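# Pull out the right-side yellow rod and turn it

## Task

Take the yellow rod closest to the right arm, draw it outward until it will not go further, then rotate it by 90 degrees so that the figures on it end up lying horizontal.

## Robot and tools

Robot: two arms, left_arm and right_arm, each with six revolute joints and a two-finger gripper. The rod task suits right_arm. Bases in the scene frame: left_arm at (-0.028, +0.289, +0.027) m, right_arm at (-0.040, -0.349, +0.007) m, both facing +x. Scene frame: origin on the table top halfway between the arms, +x out over the table, +z up, left_arm on the +y side. Each gripper's end_effector_position (metres) and end_effector_quat_wxyz are printed in that arm's own base frame and may be off by a few centimetres. The gripper's fingers point along its +z and close along its y; the reported point sits between the pads, about 1 cm short of the tips.

Joint order (used in every row and every per-joint list): wrist pitch, shoulder, wrist yaw, wrist roll, elbow, waist. Stated ranges in rad: waist -2.618..3.054, shoulder 0..3.142, elbow 0..3.142, wrist pitch -1.571..1.571, wrist yaw -1.571..1.571, wrist roll -2.094..2.094.

A row is one flat list of 14 numbers, each in [-1, 1], always for both arms: left_arm's six joint numbers then its opening, then right_arm's six and its opening. Joint numbers are offsets, not poses: they are scaled so 1.0 = 2.224 rad for waist, shoulder and elbow and 8.485 rad for the three wrist joints, and they count from the Joint targets in force when the action (or move) begins, not from the previous row. Sending the same offset again moves further. A 0 keeps that joint at its target. The opening is absolute: +1 fully open, -1 closed; repeat the current command to keep a gripper unchanged, since 0 means half open.

execute_actions(actions, cameras): actions is a list of actions; each action is a list of 1 to 15 rows, one per 1/30 s step, and a short action holds its final row to fill 15 steps (0.5 s). An empty list returns state and images plus scene number. cameras: names, ["all"], or []. An action asking a joint more than 0.059 rad beyond its range is rejected for both arms; if the first one fails, or any is malformed, the whole call is rejected. Joints pushed past their real end stop there and the result may say "joint sent to its limit".

move(target, speed, blend, opening_speed, grip_force, blocking, cameras): target is one 14-number row, or up to 15 rows, all offsets from the same Joint targets at call time. All joints travel together, so the hand follows a curve, with no obstacle avoidance. speed: rad/s of the joint with farthest to go, 0.01 to 12.57, default 0.5, one value or one per target. blend: rad of corner rounding per target, 0 = stop there. opening_speed: gripper command rate per s, at least 0.2. grip_force: newtons per pad, 10 to 50, one value or one per arm; it persists; lower force closes slowly. blocking=false returns after about 0.5 s while the move continues. The result adds a move: line: done, off_target (resting more than 0.035 rad from target), moving, held or fault, and limits=held if steps were withheld. Paths take 0.5 s minimum and are cut off after 10 s.

wait(seconds 0 to 10, cameras) lets time pass with commands held; a running move continues. stop(cameras) brakes a running move. zoom_image(camera, region) enlarges part of the latest image from cam_left_wrist or cam_right_wrist; region [x0, y0, x1, y1] in pixels from the top-left, at most 504 by 504. read_manual(section="licences") gives licence text only. finished_scene(scene) ends the scene (1 to 3); the rod must stay pulled and turned without the robot holding it. After ending scene 1 make no further calls in that reply.

Cameras: cam_left_wrist and cam_right_wrist, 672x504 fisheye, mounted on each hand; their images can lag while the arm moves.

Per control step a joint's target cannot lead its measured angle by more than 0.339 rad (big joints) or 2.2 rad (wrist joints), and targets that would shift the hand over 200 mm are scaled back, so big changes need several actions.

Result lines: Joint positions (rad, then finger-pad gap in m, 0.094 fully open) and Joint velocities per arm, possibly "within noise"; Joint targets (the base for your next offsets); Tool commands; grip_measured (finger opening on the -1..+1 scale, reads a bit wide when empty and narrower than a gripped part); Joint torques in N m (sign follows positive joint direction, include arm weight, numbers 2, 5 and 6 wrap at ±28); step readings of joint positions after executed actions; "joint command not followed" when the clearance check altered targets. To release, command an opening clearly above grip_measured. To end a push, command targets back past the measured positions.

Avoid: dropping or releasing moving parts, fast impacts, strong pushes on fixed or heavy items (this fails the scene), arm-on-arm contact or one gripper closing on the other, strain on the wrist camera cables, and knocking things over. Any arm stop costs. Motors heat when holding loads, reaching far or pushing against a block: MOTOR HOT appears at 75 °C, at 90 °C the arm folds and idles, at 100 °C it goes limp.

Each tool is called after ">>>" by a JSON object that holds its "api" and its "payload".

## Session

>>> {"api": "execute_actions", "payload": {"actions": []}}

Scene clock: 0.00 s.
left_arm: end_effector_position=(+0.4028, +0.0079, +0.1249) grip_measured=+1.000 end_effector_quat_wxyz=(+0.625, -0.028, +0.778, +0.057) | right_arm: end_effector_position=(+0.4019, -0.0301, +0.1142) grip_measured=+1.000 end_effector_quat_wxyz=(+0.608, +0.063, +0.791, -0.024)
Joint names: [wrist pitch, shoulder, wrist yaw, wrist roll, elbow, waist]
Joint positions: left_arm=[0.966 1.539 -0.191 0.014 0.356 -0.068 0.094] | right_arm=[0.914 1.54 0.073 0.059 0.363 -0.045 0.094]
Joint velocities: within noise
Joint torques (N m): no reading
Heat: left arm: 48 °C; right arm: 41 °C.
Joint targets: left_arm=[0.959 1.536 -0.192 0.014 0.359 -0.068] | right_arm=[0.904 1.537 0.071 0.060 0.366 -0.045]
Tool commands: left_gripper/opening=+1.0 right_gripper/opening=+1.0

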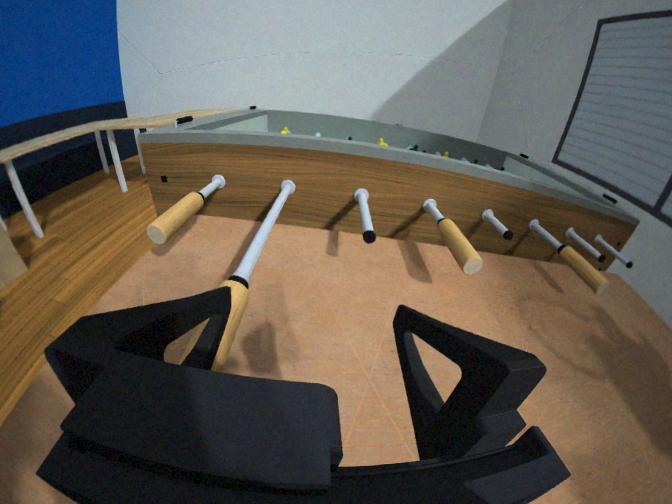

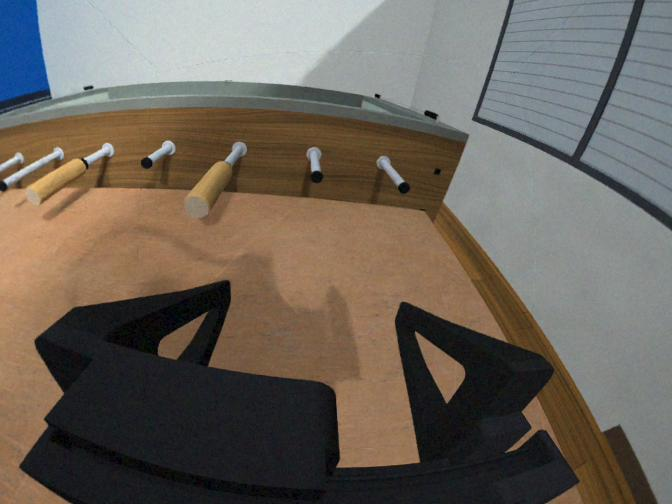

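>>> {"api": "move", "payload": {"target": [0,0,0,0,0,0,1,0.0706,0.3566,0.0337,-0.1839,0.2073,0.1664,0.3], "speed": 0.8, "cameras": ["all"]}}

Scene clock: 61.37 s.
left_arm: end_effector_position=(+0.4028, +0.0079, +0.1249) grip_measured=+1.000 end_effector_quat_wxyz=(+0.625, -0.028, +0.778, +0.057) | right_arm: end_effector_position=(+0.5067, +0.1039, +0.0620) grip_measured=+0.302 end_effector_quat_wxyz=(+0.494, -0.489, +0.532, -0.485)
Joint names: [wrist pitch, shoulder, wrist yaw, wrist roll, elbow, waist]
Joint positions: left_arm=[0.966 1.539 -0.191 0.014 0.356 -0.068 0.094] | right_arm=[1.458 2.311 0.354 -1.503 0.807 0.321 0.061]
Joint torques (N m): left_arm=[1.83 -6.34 -0.04 0.02 5.34 -0.03] | right_arm=[2.03 -7.46 0.07 0.06 5.12 0.36]
Heat: left arm: 48 °C; right arm: 44 °C.
Joint targets: left_arm=[0.959 1.536 -0.192 0.014 0.359 -0.068] | right_arm=[1.503 2.331 0.357 -1.500 0.827 0.325]
move: off_target (right_arm); right_arm: the wrist pitch is farthest, 0.045 rad from its target
camera_calibration:
cam_right_wrist: T_world_to_cam=[[-0.00207432, 0.127636, 0.991819, -0.0830365], [-0.424214, -0.898267, 0.11471, 0.332942], [0.90556, -0.420505, 0.0560084, -0.298828], [0, 0, 0, 1]] pos_world=[0.411672, 0.184011, 0.0609023]

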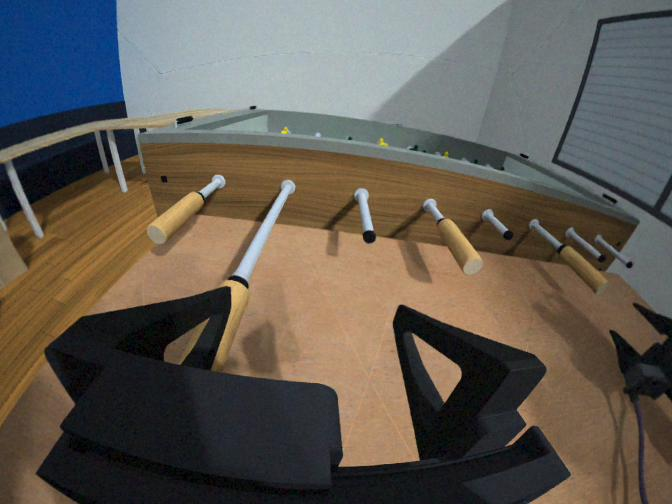

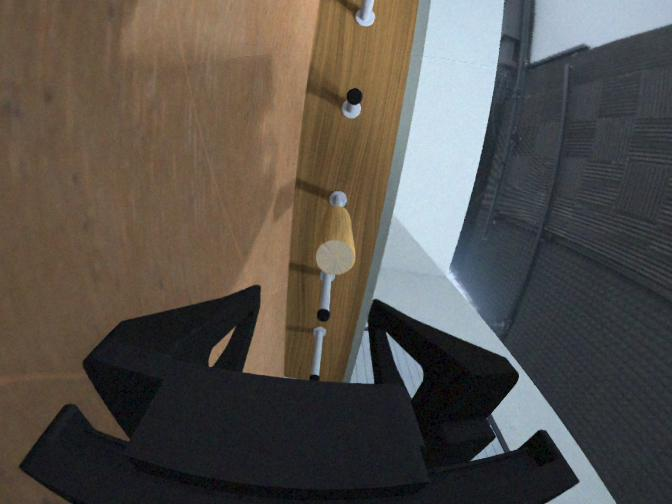

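>>> {"api": "move", "payload": {"target": [[0,0,0,0,0,0,1,-0.0183,0.0193,-0.0062,0,0.103,-0.0237,0.3],[0,0,0,0,0,0,1,-0.0378,0.0704,-0.0106,0,0.2286,-0.0405,0.3]], "speed": 0.3, "blend": 0.03, "cameras": ["cam_right_wrist"]}}

Scene clock: 76.03 s.
left_arm: end_effector_position=(+0.4028, +0.0079, +0.1249) grip_measured=+1.000 end_effector_quat_wxyz=(+0.625, -0.028, +0.778, +0.057) | right_arm: end_effector_position=(+0.6164, +0.1041, +0.0960) grip_measured=+0.302 end_effector_quat_wxyz=(+0.521, -0.462, +0.516, -0.499)
Joint names: [wrist pitch, shoulder, wrist yaw, wrist roll, elbow, waist]
Joint positions: left_arm=[0.966 1.539 -0.191 0.014 0.356 -0.068 0.094] | right_arm=[1.194 2.46 0.279 -1.505 1.309 0.245 0.061]
Joint torques (N m): left_arm=[1.84 -6.37 -0.04 0.01 5.38 -0.08] | right_arm=[1.57 -9.43 -0.1 0.06 7.35 -0.88]
Heat: left arm: 47 °C; right arm: 46 °C.
Joint targets: left_arm=[0.959 1.536 -0.192 0.014 0.359 -0.068] | right_arm=[1.182 2.487 0.267 -1.500 1.335 0.235]
move: done
camera_calibration:
cam_right_wrist: T_world_to_cam=[[-0.0865115, 0.104425, 0.990763, -0.0620365], [-0.432116, -0.900007, 0.0571283, 0.386428], [0.897659, -0.423182, 0.122985, -0.401318], [0, 0, 0, 1]] pos_world=[0.521862, 0.184436, 0.0887435]
Images, in order (width x height): cam_right_wrist 672x504.

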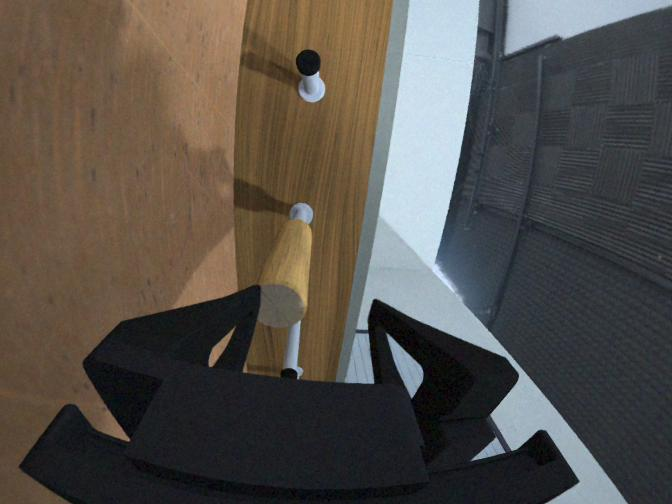

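>>> {"api": "move", "payload": {"target": [0,0,0,0,0,0,1,0.0130,-0.0297,0.0031,0,-0.0926,0.0116,0.5], "speed": 0.3, "cameras": ["cam_right_wrist"]}}

Scene clock: 99.57 s.
left_arm: end_effector_position=(+0.4028, +0.0079, +0.1249) grip_measured=+1.000 end_effector_quat_wxyz=(+0.625, -0.028, +0.778, +0.057) | right_arm: end_effector_position=(+0.5838, +0.0988, +0.0652) grip_measured=+0.498 end_effector_quat_wxyz=(+0.502, -0.479, +0.527, -0.490)
Joint names: [wrist pitch, shoulder, wrist yaw, wrist roll, elbow, waist]
Joint positions: left_arm=[0.966 1.539 -0.191 0.014 0.356 -0.068 0.094] | right_arm=[1.279 2.443 0.289 -1.507 1.148 0.253 0.07]
Joint torques (N m): left_arm=[1.85 -6.37 -0.05 0.01 5.37 -0.06] | right_arm=[1.83 -12.52 0.11 0.08 3.34 0.72]
Heat: left arm: 47 °C; right arm: 46 °C.
Joint targets: left_arm=[0.959 1.536 -0.192 0.014 0.359 -0.068] | right_arm=[1.292 2.421 0.293 -1.500 1.130 0.261]
move: done
camera_calibration:
cam_right_wrist: T_world_to_cam=[[-0.0296785, 0.120662, 0.99225, -0.0687085], [-0.430154, -0.897606, 0.0962867, 0.365286], [0.902267, -0.423963, 0.0785428, -0.3702], [0, 0, 0, 1]] pos_world=[0.489109, 0.179223, 0.0620803]
Images, in order (width x height): cam_right_wrist 672x504.

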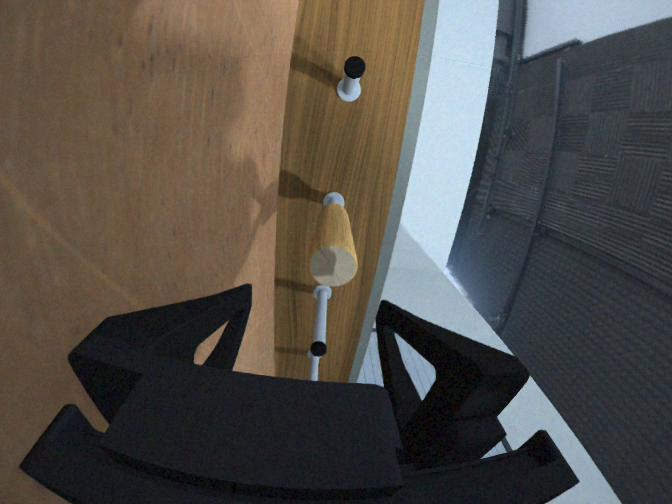

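>>> {"api": "move", "payload": {"target": [[0,0,0,0,0,0,1,-0.0173,0.0522,-0.0049,0,0.1122,-0.0184,0.5],[0,0,0,0,0,0,1,-0.0324,0.0958,-0.0077,0,0.2136,-0.0283,0.5]], "speed": 0.3, "blend": 0.03, "cameras": ["cam_right_wrist"]}}

Scene clock: 117.70 s.
left_arm: end_effector_position=(+0.4028, +0.0079, +0.1249) grip_measured=+1.000 end_effector_quat_wxyz=(+0.625, -0.028, +0.778, +0.057) | right_arm: end_effector_position=(+0.6652, +0.0954, +0.0766) grip_measured=+0.498 end_effector_quat_wxyz=(+0.509, -0.473, +0.523, -0.494)
Joint names: [wrist pitch, shoulder, wrist yaw, wrist roll, elbow, waist]
Joint positions: left_arm=[0.966 1.539 -0.191 0.014 0.356 -0.068 0.094] | right_arm=[1.031 2.605 0.241 -1.507 1.579 0.205 0.07]
Joint torques (N m): left_arm=[1.83 -6.37 -0.04 0.02 5.35 -0.1] | right_arm=[1.62 -10.43 -0.1 0.08 7.9 -0.64]
Heat: left arm: 47 °C; right arm: 46 °C.
Joint targets: left_arm=[0.959 1.536 -0.192 0.014 0.359 -0.068] | right_arm=[1.018 2.634 0.228 -1.500 1.605 0.198]
move: done
camera_calibration:
cam_right_wrist: T_world_to_cam=[[-0.0502865, 0.115705, 0.99201, -0.0629507], [-0.432047, -0.898038, 0.082843, 0.398576], [0.900448, -0.424429, 0.0951491, -0.445992], [0, 0, 0, 1]] pos_world=[0.570631, 0.175928, 0.0718642]
Images, in order (width x height): cam_right_wrist 672x504.

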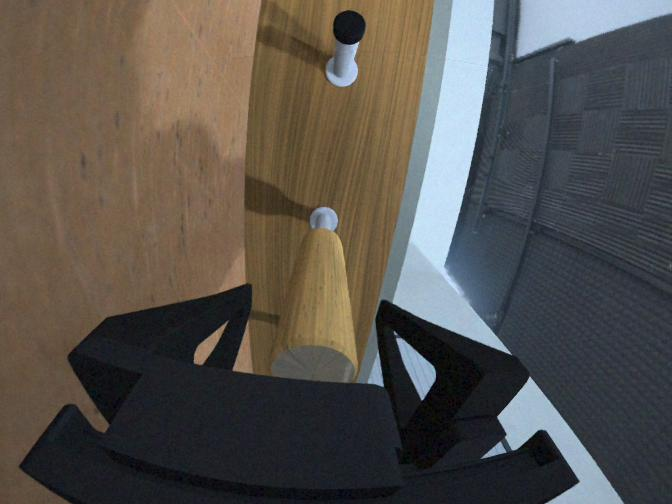

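>>> {"api": "move", "payload": {"target": [[0,0,0,0,0,0,1,0,0,0,0,0,0,-1],[0,0,0,0,0,0,1,0,0,0,0.1875,0,0,-1]], "speed": 0.8, "opening_speed": 0.8, "cameras": ["all"]}}

Scene clock: 128.87 s.
left_arm: end_effector_position=(+0.4028, +0.0079, +0.1249) grip_measured=+1.000 end_effector_quat_wxyz=(+0.625, -0.028, +0.778, +0.057) | right_arm: end_effector_position=(+0.6653, +0.1012, +0.0741) grip_measured=-0.300 end_effector_quat_wxyz=(+0.705, +0.023, +0.708, +0.020)
Joint names: [wrist pitch, shoulder, wrist yaw, wrist roll, elbow, waist]
Joint positions: left_arm=[0.966 1.539 -0.191 0.014 0.356 -0.068 0.094] | right_arm=[1.022 2.605 0.209 0.063 1.579 0.205 0.033]
Joint torques (N m): left_arm=[1.83 -6.38 -0.05 0.01 5.33 -0.05] | right_arm=[1.7 -10.41 0.25 0.32 7.9 -0.62]
Heat: left arm: 47 °C; right arm: 46 °C.
Joint targets: left_arm=[0.959 1.536 -0.192 0.014 0.359 -0.068] | right_arm=[1.018 2.634 0.228 0.090 1.605 0.198]
move: done
camera_calibration:
cam_right_wrist: T_world_to_cam=[[-0.0527426, -0.991705, 0.117213, 0.117366], [-0.403132, -0.086242, -0.911069, 0.376324], [0.913621, -0.0953044, -0.395239, -0.449148], [0, 0, 0, 1]] pos_world=[0.56825, 0.106042, 0.15158]

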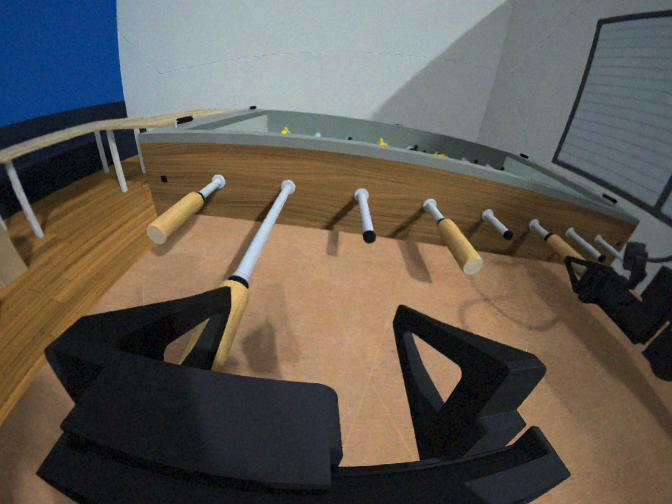

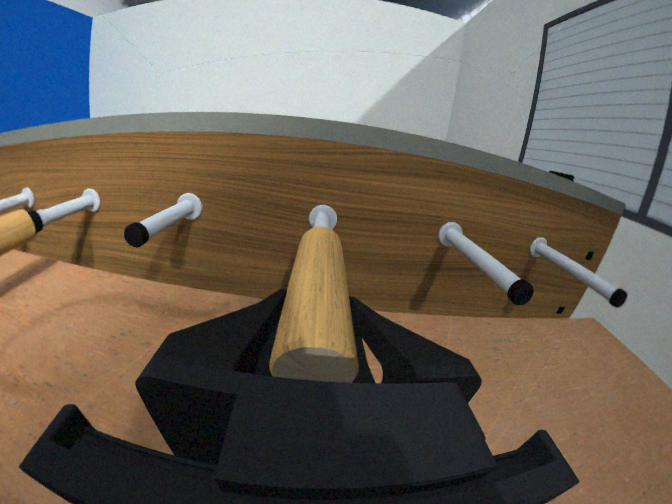

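>>> {"api": "move", "payload": {"target": [[0,0,0,0,0,0,1,0.0266,-0.0877,0.0073,0,-0.1763,0.0288,-1],[0,0,0,0,0,0,1,0.0470,-0.1349,0.0126,0,-0.3017,0.049,-1],[0,0,0,0,0,0,1,0.0387,-0.2293,0.0198,0,-0.4182,0.0764,-1],[0,0,0,0,0,0,1,0.004,-0.3633,0.0299,0,-0.5009,0.1151,-1]], "speed": [0.4,0.35,0.25,0.25], "blend": 0.03, "cameras": ["all"]}}

Scene clock: 163.83 s.
left_arm: end_effector_position=(+0.4028, +0.0079, +0.1249) grip_measured=+1.000 end_effector_quat_wxyz=(+0.625, -0.028, +0.778, +0.057) | right_arm: end_effector_position=(+0.4739, +0.1029, +0.0797) grip_measured=-0.302 end_effector_quat_wxyz=(+0.609, +0.002, +0.793, -0.017)
Joint names: [wrist pitch, shoulder, wrist yaw, wrist roll, elbow, waist]
Joint positions: left_arm=[0.966 1.539 -0.191 0.014 0.356 -0.068 0.094] | right_arm=[0.992 1.966 0.362 0.076 0.694 0.344 0.033]
Joint torques (N m): left_arm=[1.85 -6.31 -0.04 0.01 5.31 -0.05] | right_arm=[2.25 -19.26 1.41 0.17 -10.74 9.84]
Heat: left arm: 47 °C; right arm: 46 °C.
Joint targets: left_arm=[0.959 1.536 -0.192 0.014 0.359 -0.068] | right_arm=[1.052 1.826 0.482 0.091 0.490 0.454]
move: off_target (right_arm); right_arm: the elbow is farthest, 0.204 rad from its target
camera_calibration:
cam_right_wrist: T_world_to_cam=[[-0.025851, -0.977541, 0.209154, 0.0868472], [-0.623144, -0.147843, -0.768007, 0.403582], [0.78168, -0.150187, -0.605326, -0.187036], [0, 0, 0, 1]] pos_world=[0.399937, 0.116473, 0.178571]

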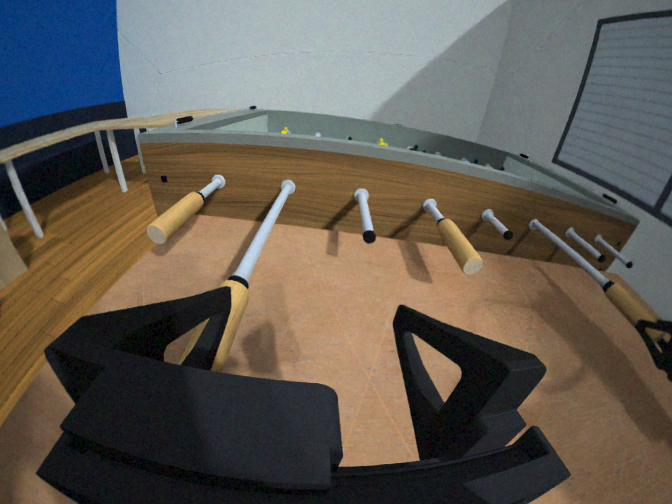

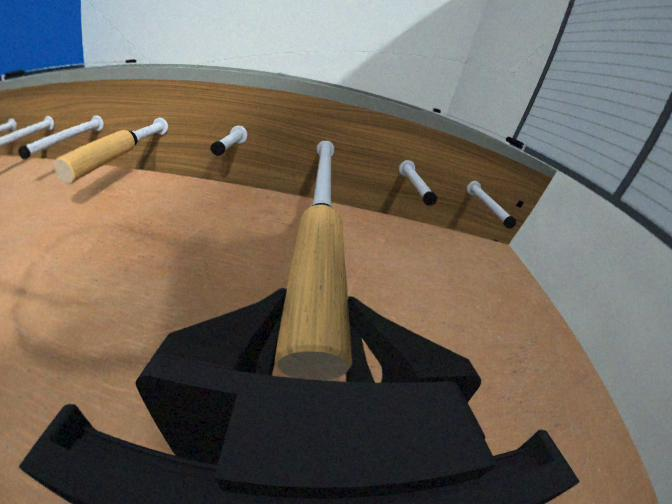

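>>> {"api": "move", "payload": {"target": [[0,0,0,0,0,0,1,-0.006,0.052,-0.012,0,0.075,-0.042,-1],[0,0,0,0,0,0,1,-0.006,0.052,-0.012,0,0.075,-0.042,0.3]], "opening_speed": 1, "cameras": ["all"]}}

Scene clock: 175.43 s.
left_arm: end_effector_position=(+0.4028, +0.0079, +0.1249) grip_measured=+1.000 end_effector_quat_wxyz=(+0.625, -0.028, +0.778, +0.057) | right_arm: end_effector_position=(+0.4665, +0.1031, +0.0729) grip_measured=+0.298 end_effector_quat_wxyz=(+0.602, +0.003, +0.798, -0.022)
Joint names: [wrist pitch, shoulder, wrist yaw, wrist roll, elbow, waist]
Joint positions: left_arm=[0.966 1.539 -0.191 0.014 0.356 -0.068 0.094] | right_arm=[0.993 1.964 0.379 0.082 0.671 0.355 0.061]
Joint torques (N m): left_arm=[1.85 -6.38 -0.04 0 5.3 -0.06] | right_arm=[1.74 -9.24 0.13 0.11 3.7 0.5]
Heat: left arm: 47 °C; right arm: 49 °C.
Joint targets: left_arm=[0.959 1.536 -0.192 0.014 0.359 -0.068] | right_arm=[1.000 1.942 0.380 0.091 0.657 0.361]
move: done; target 2's new numbers were sent with right_arm's elbow 0.057 rad from that target
camera_calibration:
cam_right_wrist: T_world_to_cam=[[-0.0278348, -0.976157, 0.215273, 0.0885271], [-0.637109, -0.148622, -0.756309, 0.399507], [0.770271, -0.158204, -0.617782, -0.178245], [0, 0, 0, 1]] pos_world=[0.394291, 0.117593, 0.172976]

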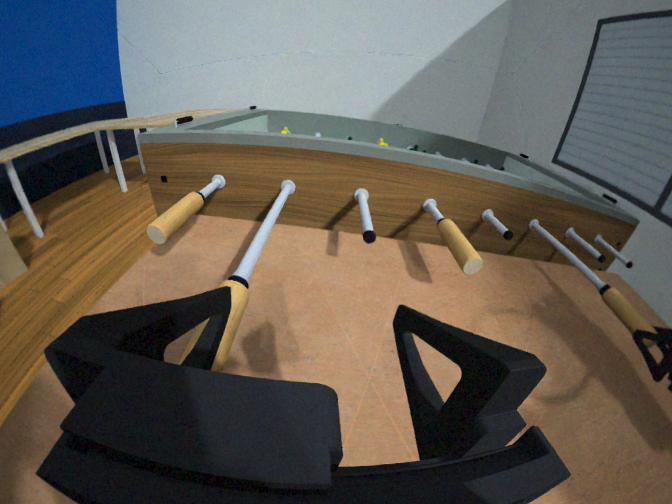

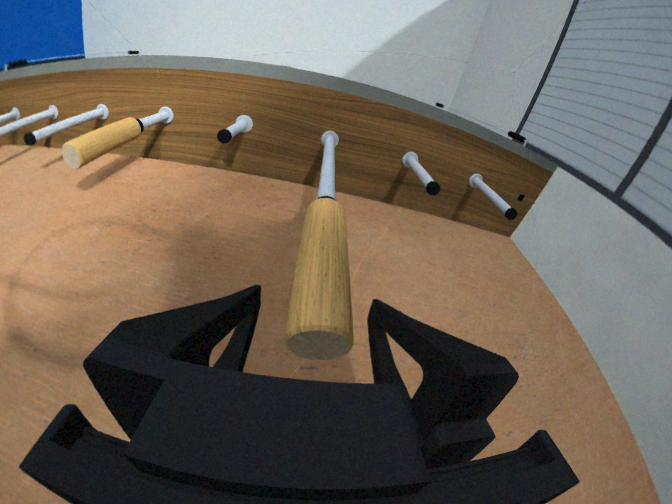

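>>> {"api": "finished_scene", "payload": {"scene": 1}}

The scene is finished: the task was done.


## Next scene

The same job, from a new start.

>>> {"api": "execute_actions", "payload": {"actions": []}}

Scene clock: 0.00 s.
left_arm: end_effector_position=(+0.4067, +0.0376, +0.1163) grip_measured=+1.000 end_effector_quat_wxyz=(+0.597, -0.093, +0.793, +0.071) | right_arm: end_effector_position=(+0.3928, -0.0048, +0.1143) grip_measured=+1.000 end_effector_quat_wxyz=(+0.608, +0.033, +0.793, -0.013)
Joint names: [wrist pitch, shoulder, wrist yaw, wrist roll, elbow, waist]
Joint positions: left_arm=[0.845 1.542 -0.242 -0.068 0.409 -0.016 0.094] | right_arm=[0.909 1.498 0.082 0.042 0.325 0.023 0.094]
Joint velocities: within noise
Joint torques (N m): no reading
Heat: left arm: 45 °C; right arm: 39 °C.
Joint targets: left_arm=[0.833 1.540 -0.243 -0.068 0.411 -0.016] | right_arm=[0.899 1.495 0.080 0.043 0.328 0.023]
Tool commands: left_gripper/opening=+1.0 right_gripper/opening=+1.0
camera_calibration:
cam_left_wrist: T_world_to_cam=[[0.207287, -0.962694, 0.173931, -0.0790407], [-0.569143, -0.263281, -0.778948, 0.366677], [0.795681, 0.062474, -0.602485, -0.132805], [0, 0, 0, 1]] pos_world=[0.330746, 0.0287439, 0.219357]
cam_right_wrist: T_world_to_cam=[[-0.0674914, -0.98389, 0.165543, -0.00657283], [-0.627243, -0.0871895, -0.773928, 0.366259], [0.775894, -0.156069, -0.611254, -0.115862], [0, 0, 0, 1]] pos_world=[0.319186, 0.0073845, 0.213725]

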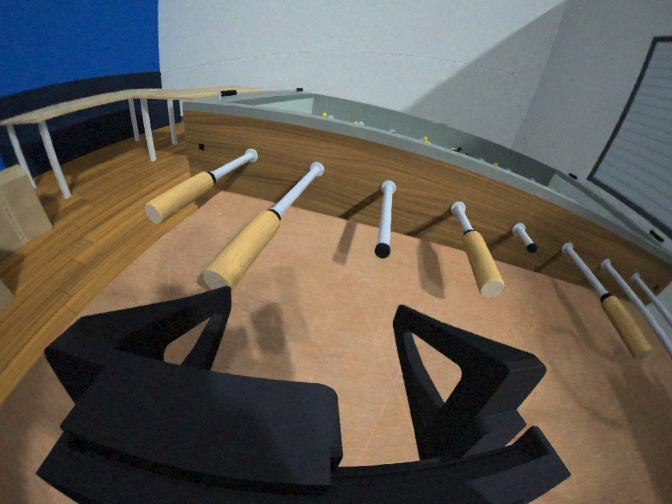

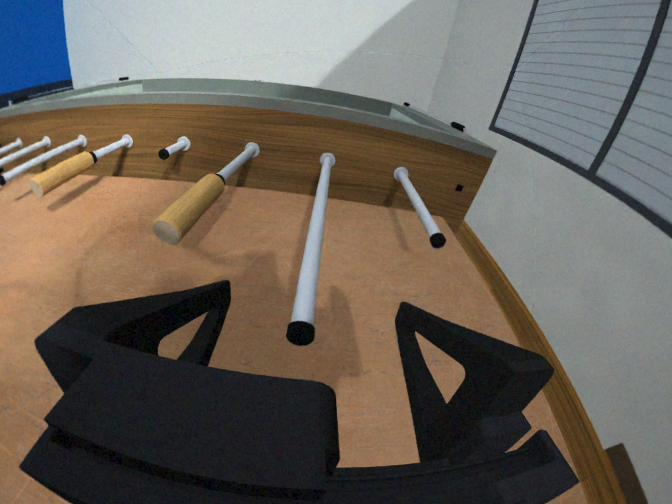

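>>> {"api": "move", "payload": {"target": [[0,0,0,0,0,0,1,0,0,0.0612,0,0,0.2266,0.5],[0,0,0,0,0,0,1,0.0369,0.2635,0.0612,-0.1818,0.1628,0.2266,0.5]], "speed": 0.8, "blend": 0.08, "cameras": ["cam_right_wrist"]}}

Scene clock: 38.67 s.
left_arm: end_effector_position=(+0.4067, +0.0376, +0.1163) grip_measured=+1.000 end_effector_quat_wxyz=(+0.597, -0.093, +0.793, +0.071) | right_arm: end_effector_position=(+0.4509, +0.1423, +0.0774) grip_measured=+0.502 end_effector_quat_wxyz=(-0.427, +0.526, -0.551, +0.486)
Joint names: [wrist pitch, shoulder, wrist yaw, wrist roll, elbow, waist]
Joint positions: left_arm=[0.845 1.542 -0.242 -0.068 0.409 -0.016 0.094] | right_arm=[1.198 2.064 0.599 -1.5 0.669 0.52 0.071]
Joint torques (N m): left_arm=[1.87 -6.52 -0.07 0.01 5.49 -0.09] | right_arm=[1.78 -6.43 0.13 0.02 5.68 0.61]
Heat: left arm: 46 °C; right arm: 42 °C.
Joint targets: left_arm=[0.833 1.540 -0.243 -0.068 0.411 -0.016] | right_arm=[1.212 2.081 0.600 -1.500 0.691 0.527]
move: done
camera_calibration:
cam_right_wrist: T_world_to_cam=[[0.12786, 0.208238, 0.969685, -0.171718], [-0.44145, -0.86357, 0.243658, 0.334848], [0.888129, -0.459222, -0.0184894, -0.213914], [0, 0, 0, 1]] pos_world=[0.359758, 0.226689, 0.0809686]
Images, in order (width x height): cam_right_wrist 672x504.

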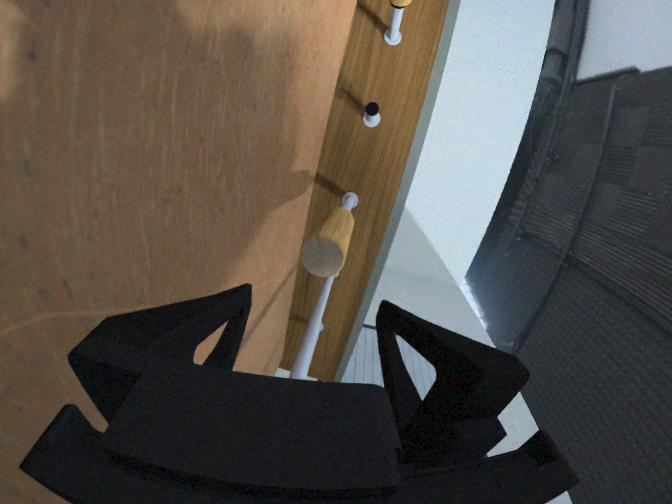

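>>> {"api": "move", "payload": {"target": [0,0,0,0,0,0,1,0.0127,0.156,-0.0152,0,0.1785,-0.0621,0.7], "speed": 0.35, "cameras": ["cam_right_wrist"]}}

Scene clock: 55.77 s.
left_arm: end_effector_position=(+0.4067, +0.0376, +0.1163) grip_measured=+1.000 end_effector_quat_wxyz=(+0.597, -0.093, +0.793, +0.071) | right_arm: end_effector_position=(+0.5499, +0.1397, +0.0684) grip_measured=+0.698 end_effector_quat_wxyz=(+0.486, -0.467, +0.540, -0.504)
Joint names: [wrist pitch, shoulder, wrist yaw, wrist roll, elbow, waist]
Joint positions: left_arm=[0.845 1.542 -0.242 -0.068 0.409 -0.016 0.094] | right_arm=[1.305 2.399 0.487 -1.505 1.07 0.396 0.08]
Joint torques (N m): left_arm=[1.87 -6.49 -0.07 0.01 5.52 -0.06] | right_arm=[1.84 -8.14 -0.12 0.04 5.64 -0.65]
Heat: left arm: 46 °C; right arm: 44 °C.
Joint targets: left_arm=[0.833 1.540 -0.243 -0.068 0.411 -0.016] | right_arm=[1.319 2.428 0.471 -1.500 1.087 0.389]
move: done
camera_calibration:
cam_right_wrist: T_world_to_cam=[[-0.017471, 0.126367, 0.99183, -0.0852648], [-0.477908, -0.872382, 0.10273, 0.409499], [0.878236, -0.472209, 0.0756334, -0.302458], [0, 0, 0, 1]] pos_world=[0.459843, 0.22519, 0.0653762]
Images, in order (width x height): cam_right_wrist 672x504.

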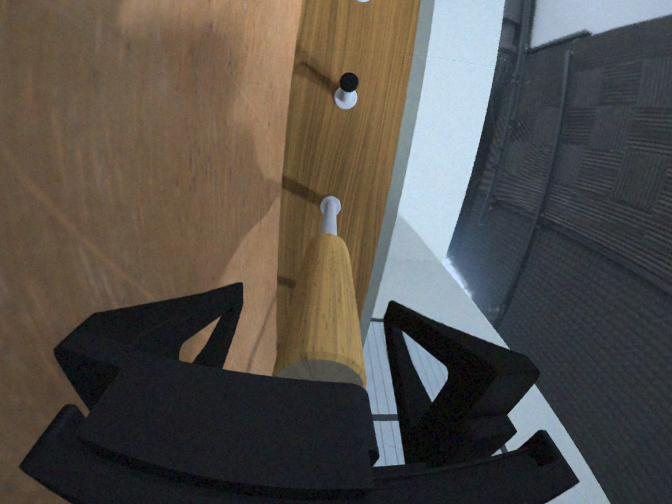

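>>> {"api": "move", "payload": {"target": [[0,0,0,0,0,0,1,0,0,0,0,0,0,-1],[0,0,0,0,0,0,1,0,0,0,0.1874,0,0,-1],[0,0,0,0,0,0,1,0.0114,-0.0924,0.013,0.1874,-0.1455,0.0499,-1],[0,0,0,0,0,0,1,-0.0224,-0.2185,0.0263,0.1874,-0.228,0.1007,-1]], "speed": [0.8,1,0.35,0.25], "blend": [0,0,0.04,0], "opening_speed": 1, "cameras": ["all"]}}

Scene clock: 77.03 s.
left_arm: end_effector_position=(+0.4067, +0.0376, +0.1163) grip_measured=+1.000 end_effector_quat_wxyz=(+0.597, -0.093, +0.793, +0.071) | right_arm: end_effector_position=(+0.4643, +0.1471, +0.0750) grip_measured=-0.301 end_effector_quat_wxyz=(+0.628, +0.010, +0.777, -0.041)
Joint names: [wrist pitch, shoulder, wrist yaw, wrist roll, elbow, waist]
Joint positions: left_arm=[0.845 1.542 -0.242 -0.068 0.409 -0.016 0.094] | right_arm=[1.069 2.055 0.571 0.085 0.737 0.506 0.033]
Joint torques (N m): left_arm=[1.85 -6.48 -0.08 0.02 5.5 -0.09] | right_arm=[2.23 -17.51 1.47 0.07 -7.42 9.54]
Heat: left arm: 46 °C; right arm: 45 °C.
Joint targets: left_arm=[0.833 1.540 -0.243 -0.068 0.411 -0.016] | right_arm=[1.129 1.942 0.694 0.090 0.580 0.613]
move: off_target (right_arm); right_arm: the elbow is farthest, 0.157 rad from its target
camera_calibration:
cam_left_wrist: T_world_to_cam=[[0.207287, -0.962694, 0.173931, -0.0790407], [-0.569143, -0.263281, -0.778948, 0.366677], [0.795681, 0.062474, -0.602485, -0.132805], [0, 0, 0, 1]] pos_world=[0.330746, 0.0287439, 0.219357]
cam_right_wrist: T_world_to_cam=[[-0.0770038, -0.969144, 0.234157, 0.151345], [-0.589927, -0.145045, -0.794322, 0.386744], [0.803776, -0.199302, -0.560555, -0.182084], [0, 0, 0, 1]] pos_world=[0.386159, 0.166481, 0.169693]

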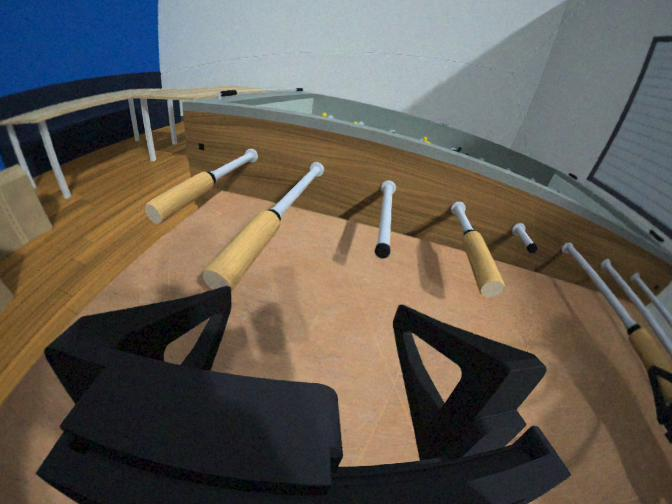

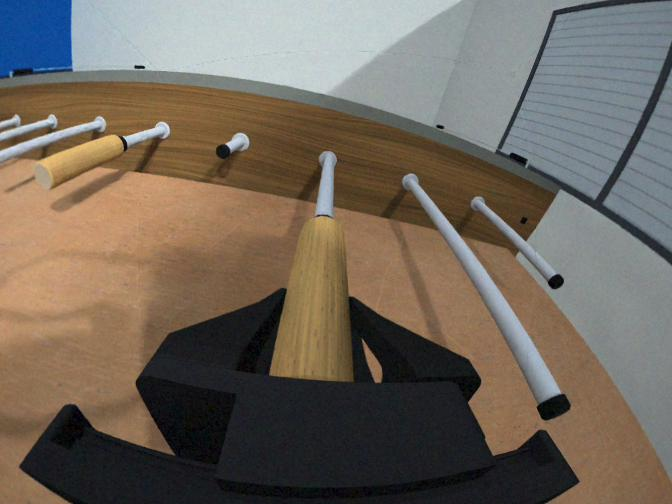

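>>> {"api": "move", "payload": {"target": [[0,0,0,0,0,0,1,-0.006,0.043,-0.0123,0,0.06,-0.041,-1],[0,0,0,0,0,0,1,-0.006,0.043,-0.0123,0,0.06,-0.041,0.2]], "opening_speed": 1, "cameras": ["cam_right_wrist"]}}

>>> {"api": "finished_scene", "payload": {"scene": 2}}

Scene clock: 87.70 s.
left_arm: end_effector_position=(+0.4067, +0.0376, +0.1163) grip_measured=+1.000 end_effector_quat_wxyz=(+0.597, -0.093, +0.793, +0.071) | right_arm: end_effector_position=(+0.4608, +0.1485, +0.0735) grip_measured=+0.198 end_effector_quat_wxyz=(+0.627, +0.014, +0.778, -0.042)
Joint names: [wrist pitch, shoulder, wrist yaw, wrist roll, elbow, waist]
Joint positions: left_arm=[0.845 1.542 -0.242 -0.068 0.409 -0.016 0.094] | right_arm=[1.071 2.055 0.586 0.094 0.729 0.517 0.056]
Joint torques (N m): left_arm=[1.86 -6.46 -0.08 0 5.52 -0.03] | right_arm=[1.74 -9.46 0.15 -0.03 3.23 0.4]
Heat: left arm: 46 °C; right arm: 46 °C.
Joint targets: left_arm=[0.833 1.540 -0.243 -0.068 0.411 -0.016] | right_arm=[1.078 2.038 0.589 0.091 0.714 0.521]
move: done; target 2's new numbers were sent with right_arm's wrist pitch 0.042 rad from that target
camera_calibration:
cam_right_wrist: T_world_to_cam=[[-0.0824716, -0.969383, 0.231291, 0.155582], [-0.592141, -0.139009, -0.793754, 0.383667], [0.801603, -0.202419, -0.562547, -0.178213], [0, 0, 0, 1]] pos_world=[0.382872, 0.168078, 0.168299]
Images, in order (width x height): cam_right_wrist 672x504.

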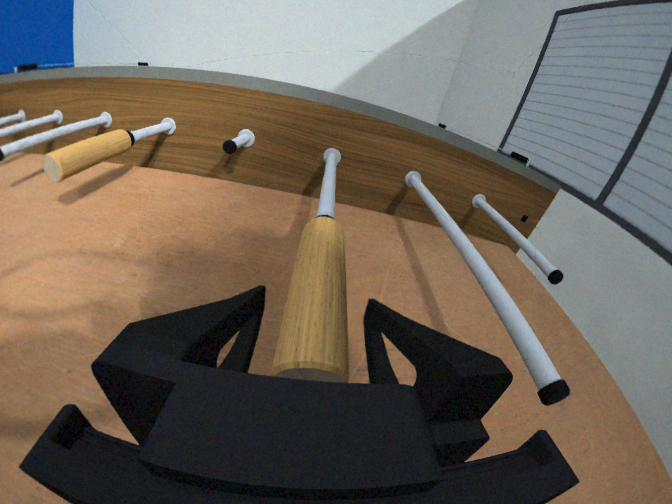

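The scene is finished: the task was done.


## Next scene

The same job, from a new start.

>>> {"api": "execute_actions", "payload": {"actions": []}}

Scene clock: 0.00 s.
left_arm: end_effector_position=(+0.4148, +0.0165, +0.1259) grip_measured=+1.000 end_effector_quat_wxyz=(+0.618, -0.002, +0.786, +0.007) | right_arm: end_effector_position=(+0.3922, -0.0470, +0.1045) grip_measured=+1.000 end_effector_quat_wxyz=(+0.587, +0.099, +0.798, -0.097)
Joint names: [wrist pitch, shoulder, wrist yaw, wrist roll, elbow, waist]
Joint positions: left_arm=[0.901 1.55 0.039 0.018 0.411 0.054 0.094] | right_arm=[0.87 1.537 0.277 0.046 0.357 0.003 0.094]
Joint velocities: within noise
Joint torques (N m): no reading
Heat: left arm: 43 °C; right arm: 37 °C.
Joint targets: left_arm=[0.889 1.548 0.039 0.019 0.413 0.054] | right_arm=[0.861 1.534 0.278 0.048 0.360 0.003]
Tool commands: left_gripper/opening=+1.0 right_gripper/opening=+1.0
camera_calibration:
cam_left_wrist: T_world_to_cam=[[-0.0177666, -0.985889, 0.166453, -0.00796993], [-0.580802, -0.125334, -0.804339, 0.378982], [0.813851, -0.110967, -0.570379, -0.140833], [0, 0, 0, 1]] pos_world=[0.334589, 0.0240143, 0.225829]
cam_right_wrist: T_world_to_cam=[[-0.259579, -0.939623, 0.222998, 0.0249194], [-0.669667, 0.00876005, -0.74261, 0.372385], [0.695819, -0.3421, -0.631508, -0.103244], [0, 0, 0, 1]] pos_world=[0.327681, -0.015167, 0.20578]

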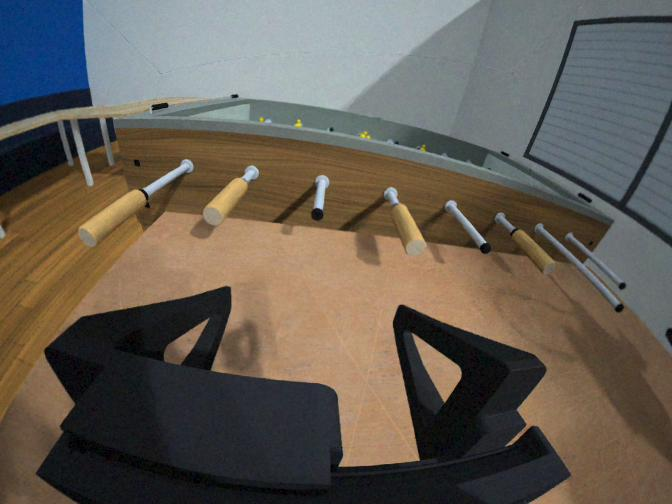

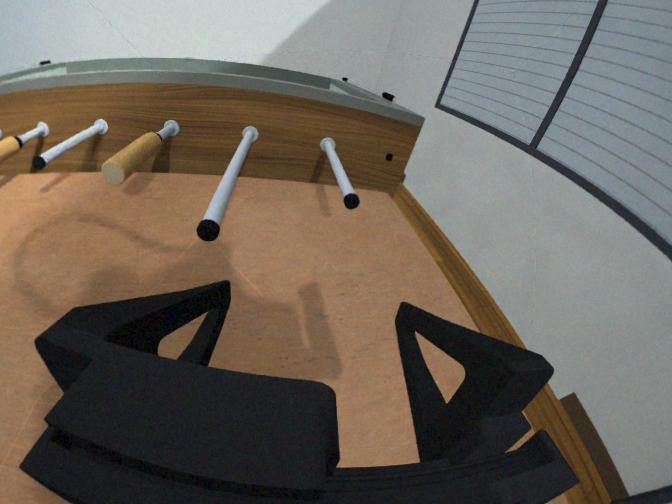

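>>> {"api": "move", "payload": {"target": [[0,0,0,0,0,0,1,0,0,0.0341,0,0,0.2223,0.6],[0,0,0,0,0,0,1,0.0555,0.3952,0.0341,-0.1824,0.3215,0.2223,0.6]], "speed": 0.8, "blend": 0.08, "cameras": ["cam_right_wrist"]}}

Scene clock: 16.20 s.
left_arm: end_effector_position=(+0.4148, +0.0165, +0.1259) grip_measured=+1.000 end_effector_quat_wxyz=(+0.618, -0.002, +0.786, +0.007) | right_arm: end_effector_position=(+0.5308, +0.1754, +0.0673) grip_measured=+0.602 end_effector_quat_wxyz=(+0.487, -0.474, +0.538, -0.499)
Joint names: [wrist pitch, shoulder, wrist yaw, wrist roll, elbow, waist]
Joint positions: left_arm=[0.901 1.55 0.039 0.018 0.411 0.054 0.094] | right_arm=[1.303 2.39 0.566 -1.502 1.054 0.491 0.075]
Joint torques (N m): left_arm=[1.86 -6.78 -0.01 0.01 5.64 -0.06] | right_arm=[1.9 -8.68 0.06 -0.02 5.85 0.58]
Heat: left arm: 44 °C; right arm: 39 °C.
Joint targets: left_arm=[0.889 1.548 0.039 0.019 0.413 0.054] | right_arm=[1.332 2.413 0.567 -1.500 1.075 0.498]
move: done
camera_calibration:
cam_right_wrist: T_world_to_cam=[[-0.0124844, 0.129003, 0.991566, -0.0922192], [-0.463132, -0.87961, 0.108607, 0.424646], [0.886202, -0.45787, 0.0707269, -0.275083], [0, 0, 0, 1]] pos_world=[0.439295, 0.259467, 0.0647778]
Images, in order (width x height): cam_right_wrist 672x504.

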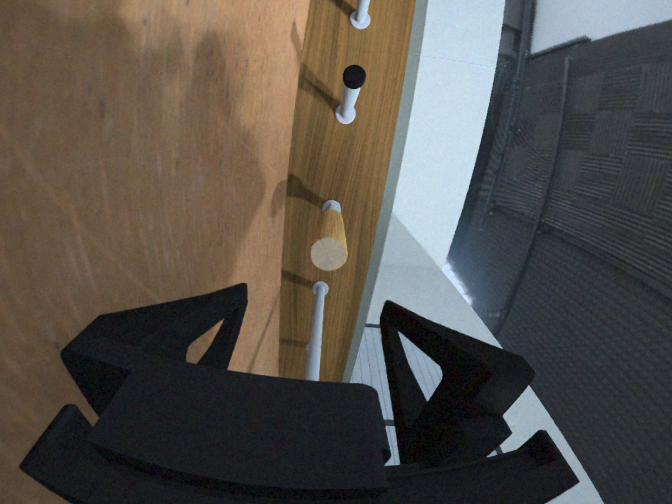

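>>> {"api": "move", "payload": {"target": [[0,0,0,0,0,0,1,-0.019,0.0486,-0.0088,0,0.1178,-0.0373,0.7],[0,0,0,0,0,0,1,-0.0402,0.1093,-0.0157,0,0.2594,-0.0634,0.7]], "speed": 0.35, "blend": 0.03, "cameras": ["cam_right_wrist"]}}

Scene clock: 31.63 s.
left_arm: end_effector_position=(+0.4148, +0.0165, +0.1259) grip_measured=+1.000 end_effector_quat_wxyz=(+0.618, -0.002, +0.786, +0.007) | right_arm: end_effector_position=(+0.6494, +0.1649, +0.0753) grip_measured=+0.698 end_effector_quat_wxyz=(+0.497, -0.460, +0.536, -0.504)
Joint names: [wrist pitch, shoulder, wrist yaw, wrist roll, elbow, waist]
Joint positions: left_arm=[0.901 1.55 0.039 0.018 0.411 0.054 0.094] | right_arm=[1.004 2.627 0.447 -1.504 1.626 0.364 0.08]
Joint torques (N m): left_arm=[1.86 -6.79 -0.01 0.02 5.64 -0.06] | right_arm=[1.56 -10.89 -0.11 0.05 7.77 -0.64]
Heat: left arm: 44 °C; right arm: 42 °C.
Joint targets: left_arm=[0.889 1.548 0.039 0.019 0.413 0.054] | right_arm=[0.991 2.656 0.434 -1.500 1.652 0.356]
move: done
camera_calibration:
cam_right_wrist: T_world_to_cam=[[-0.0423099, 0.114728, 0.992496, -0.07556], [-0.473425, -0.877083, 0.0812049, 0.477842], [0.879818, -0.466436, 0.0914244, -0.381582], [0, 0, 0, 1]] pos_world=[0.558748, 0.249793, 0.0710758]
Images, in order (width x height): cam_right_wrist 672x504.

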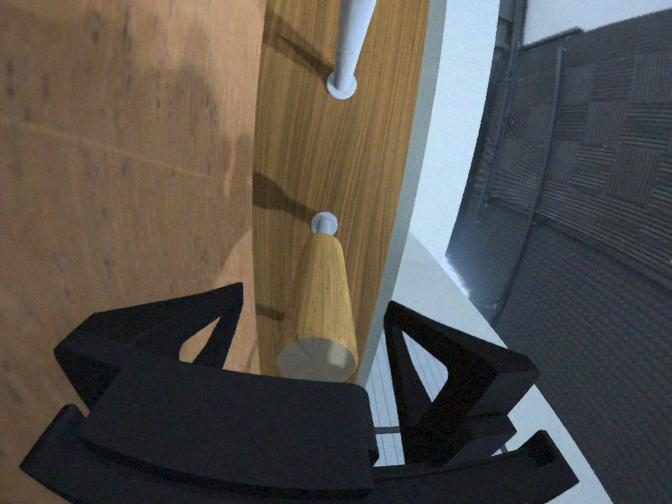

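>>> {"api": "move", "payload": {"target": [[0,0,0,0,0,0,1,0,0,0,0,0,0,-1],[0,0,0,0,0,0,1,0,0,0,0.1874,0,0,-1],[0,0,0,0,0,0,1,0.0242,-0.0807,0.0085,0.1874,-0.1594,0.0333,-1],[0,0,0,0,0,0,1,0.043,-0.1272,0.0171,0.1874,-0.2779,0.0661,-1],[0,0,0,0,0,0,1,0.0382,-0.2068,0.0282,0.1874,-0.3835,0.1084,-1],[0,0,0,0,0,0,1,0.0226,-0.2747,0.0374,0.1874,-0.4375,0.1434,-1]], "speed": [0.8,1.1,0.5,0.4,0.3,0.25], "blend": [0,0,0.03,0.03,0.03,0], "opening_speed": 1, "cameras": ["cam_right_wrist"]}}

Scene clock: 55.17 s.
left_arm: end_effector_position=(+0.4148, +0.0165, +0.1259) grip_measured=+1.000 end_effector_quat_wxyz=(+0.618, -0.002, +0.786, +0.007) | right_arm: end_effector_position=(+0.4751, +0.1767, +0.0769) grip_measured=-0.301 end_effector_quat_wxyz=(+0.648, +0.019, +0.761, -0.033)
Joint names: [wrist pitch, shoulder, wrist yaw, wrist roll, elbow, waist]
Joint positions: left_arm=[0.901 1.55 0.039 0.018 0.411 0.054 0.094] | right_arm=[1.113 2.144 0.633 0.09 0.833 0.566 0.033]
Joint torques (N m): left_arm=[1.86 -6.8 -0.01 0.02 5.67 -0.06] | right_arm=[2.26 -17.07 1.41 0.01 -7.27 9.84]
Heat: left arm: 44 °C; right arm: 41 °C.
Joint targets: left_arm=[0.889 1.548 0.039 0.019 0.413 0.054] | right_arm=[1.183 2.045 0.751 0.090 0.679 0.676]
move: off_target (right_arm); right_arm: the elbow is farthest, 0.154 rad from its target
camera_calibration:
cam_right_wrist: T_world_to_cam=[[-0.0903721, -0.973505, 0.21005, 0.189411], [-0.547454, -0.127628, -0.827046, 0.378009], [0.831942, -0.189735, -0.521415, -0.201896], [0, 0, 0, 1]] pos_world=[0.392026, 0.19433, 0.167573]
Images, in order (width x height): cam_right_wrist 672x504.

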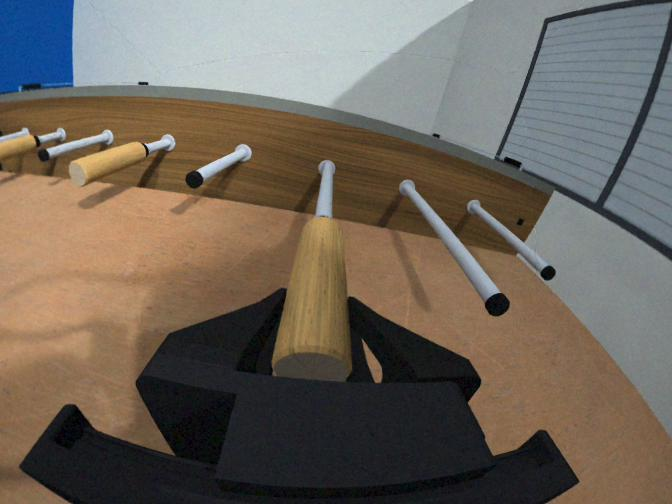

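>>> {"api": "move", "payload": {"target": [[0,0,0,0,0,0,1,-0.007,0.038,-0.0118,0,0.059,-0.042,-1],[0,0,0,0,0,0,1,-0.007,0.038,-0.0118,0,0.059,-0.042,0.2]], "opening_speed": 1}}

>>> {"api": "finished_scene", "payload": {"scene": 3}}

Scene clock: 61.30 s.
left_arm: end_effector_position=(+0.4148, +0.0165, +0.1259) grip_measured=+1.000 end_effector_quat_wxyz=(+0.618, -0.002, +0.786, +0.007) | right_arm: end_effector_position=(+0.4707, +0.1791, +0.0748) grip_measured=+0.198 end_effector_quat_wxyz=(+0.647, +0.018, +0.762, -0.035)
Joint names: [wrist pitch, shoulder, wrist yaw, wrist roll, elbow, waist]
Joint positions: left_arm=[0.901 1.55 0.039 0.018 0.411 0.054 0.094] | right_arm=[1.117 2.144 0.647 0.093 0.824 0.579 0.056]
Joint torques (N m): left_arm=[1.85 -6.78 0 0.02 5.61 -0.03] | right_arm=[1.67 -9.96 0.16 -0.02 3.3 0.32]
Heat: left arm: 43 °C; right arm: 42 °C.
Joint targets: left_arm=[0.889 1.548 0.039 0.019 0.413 0.054] | right_arm=[1.123 2.130 0.651 0.090 0.810 0.582]
move: done; target 2's new numbers were sent with right_arm's elbow 0.037 rad from that target

The scene is finished: the task was done.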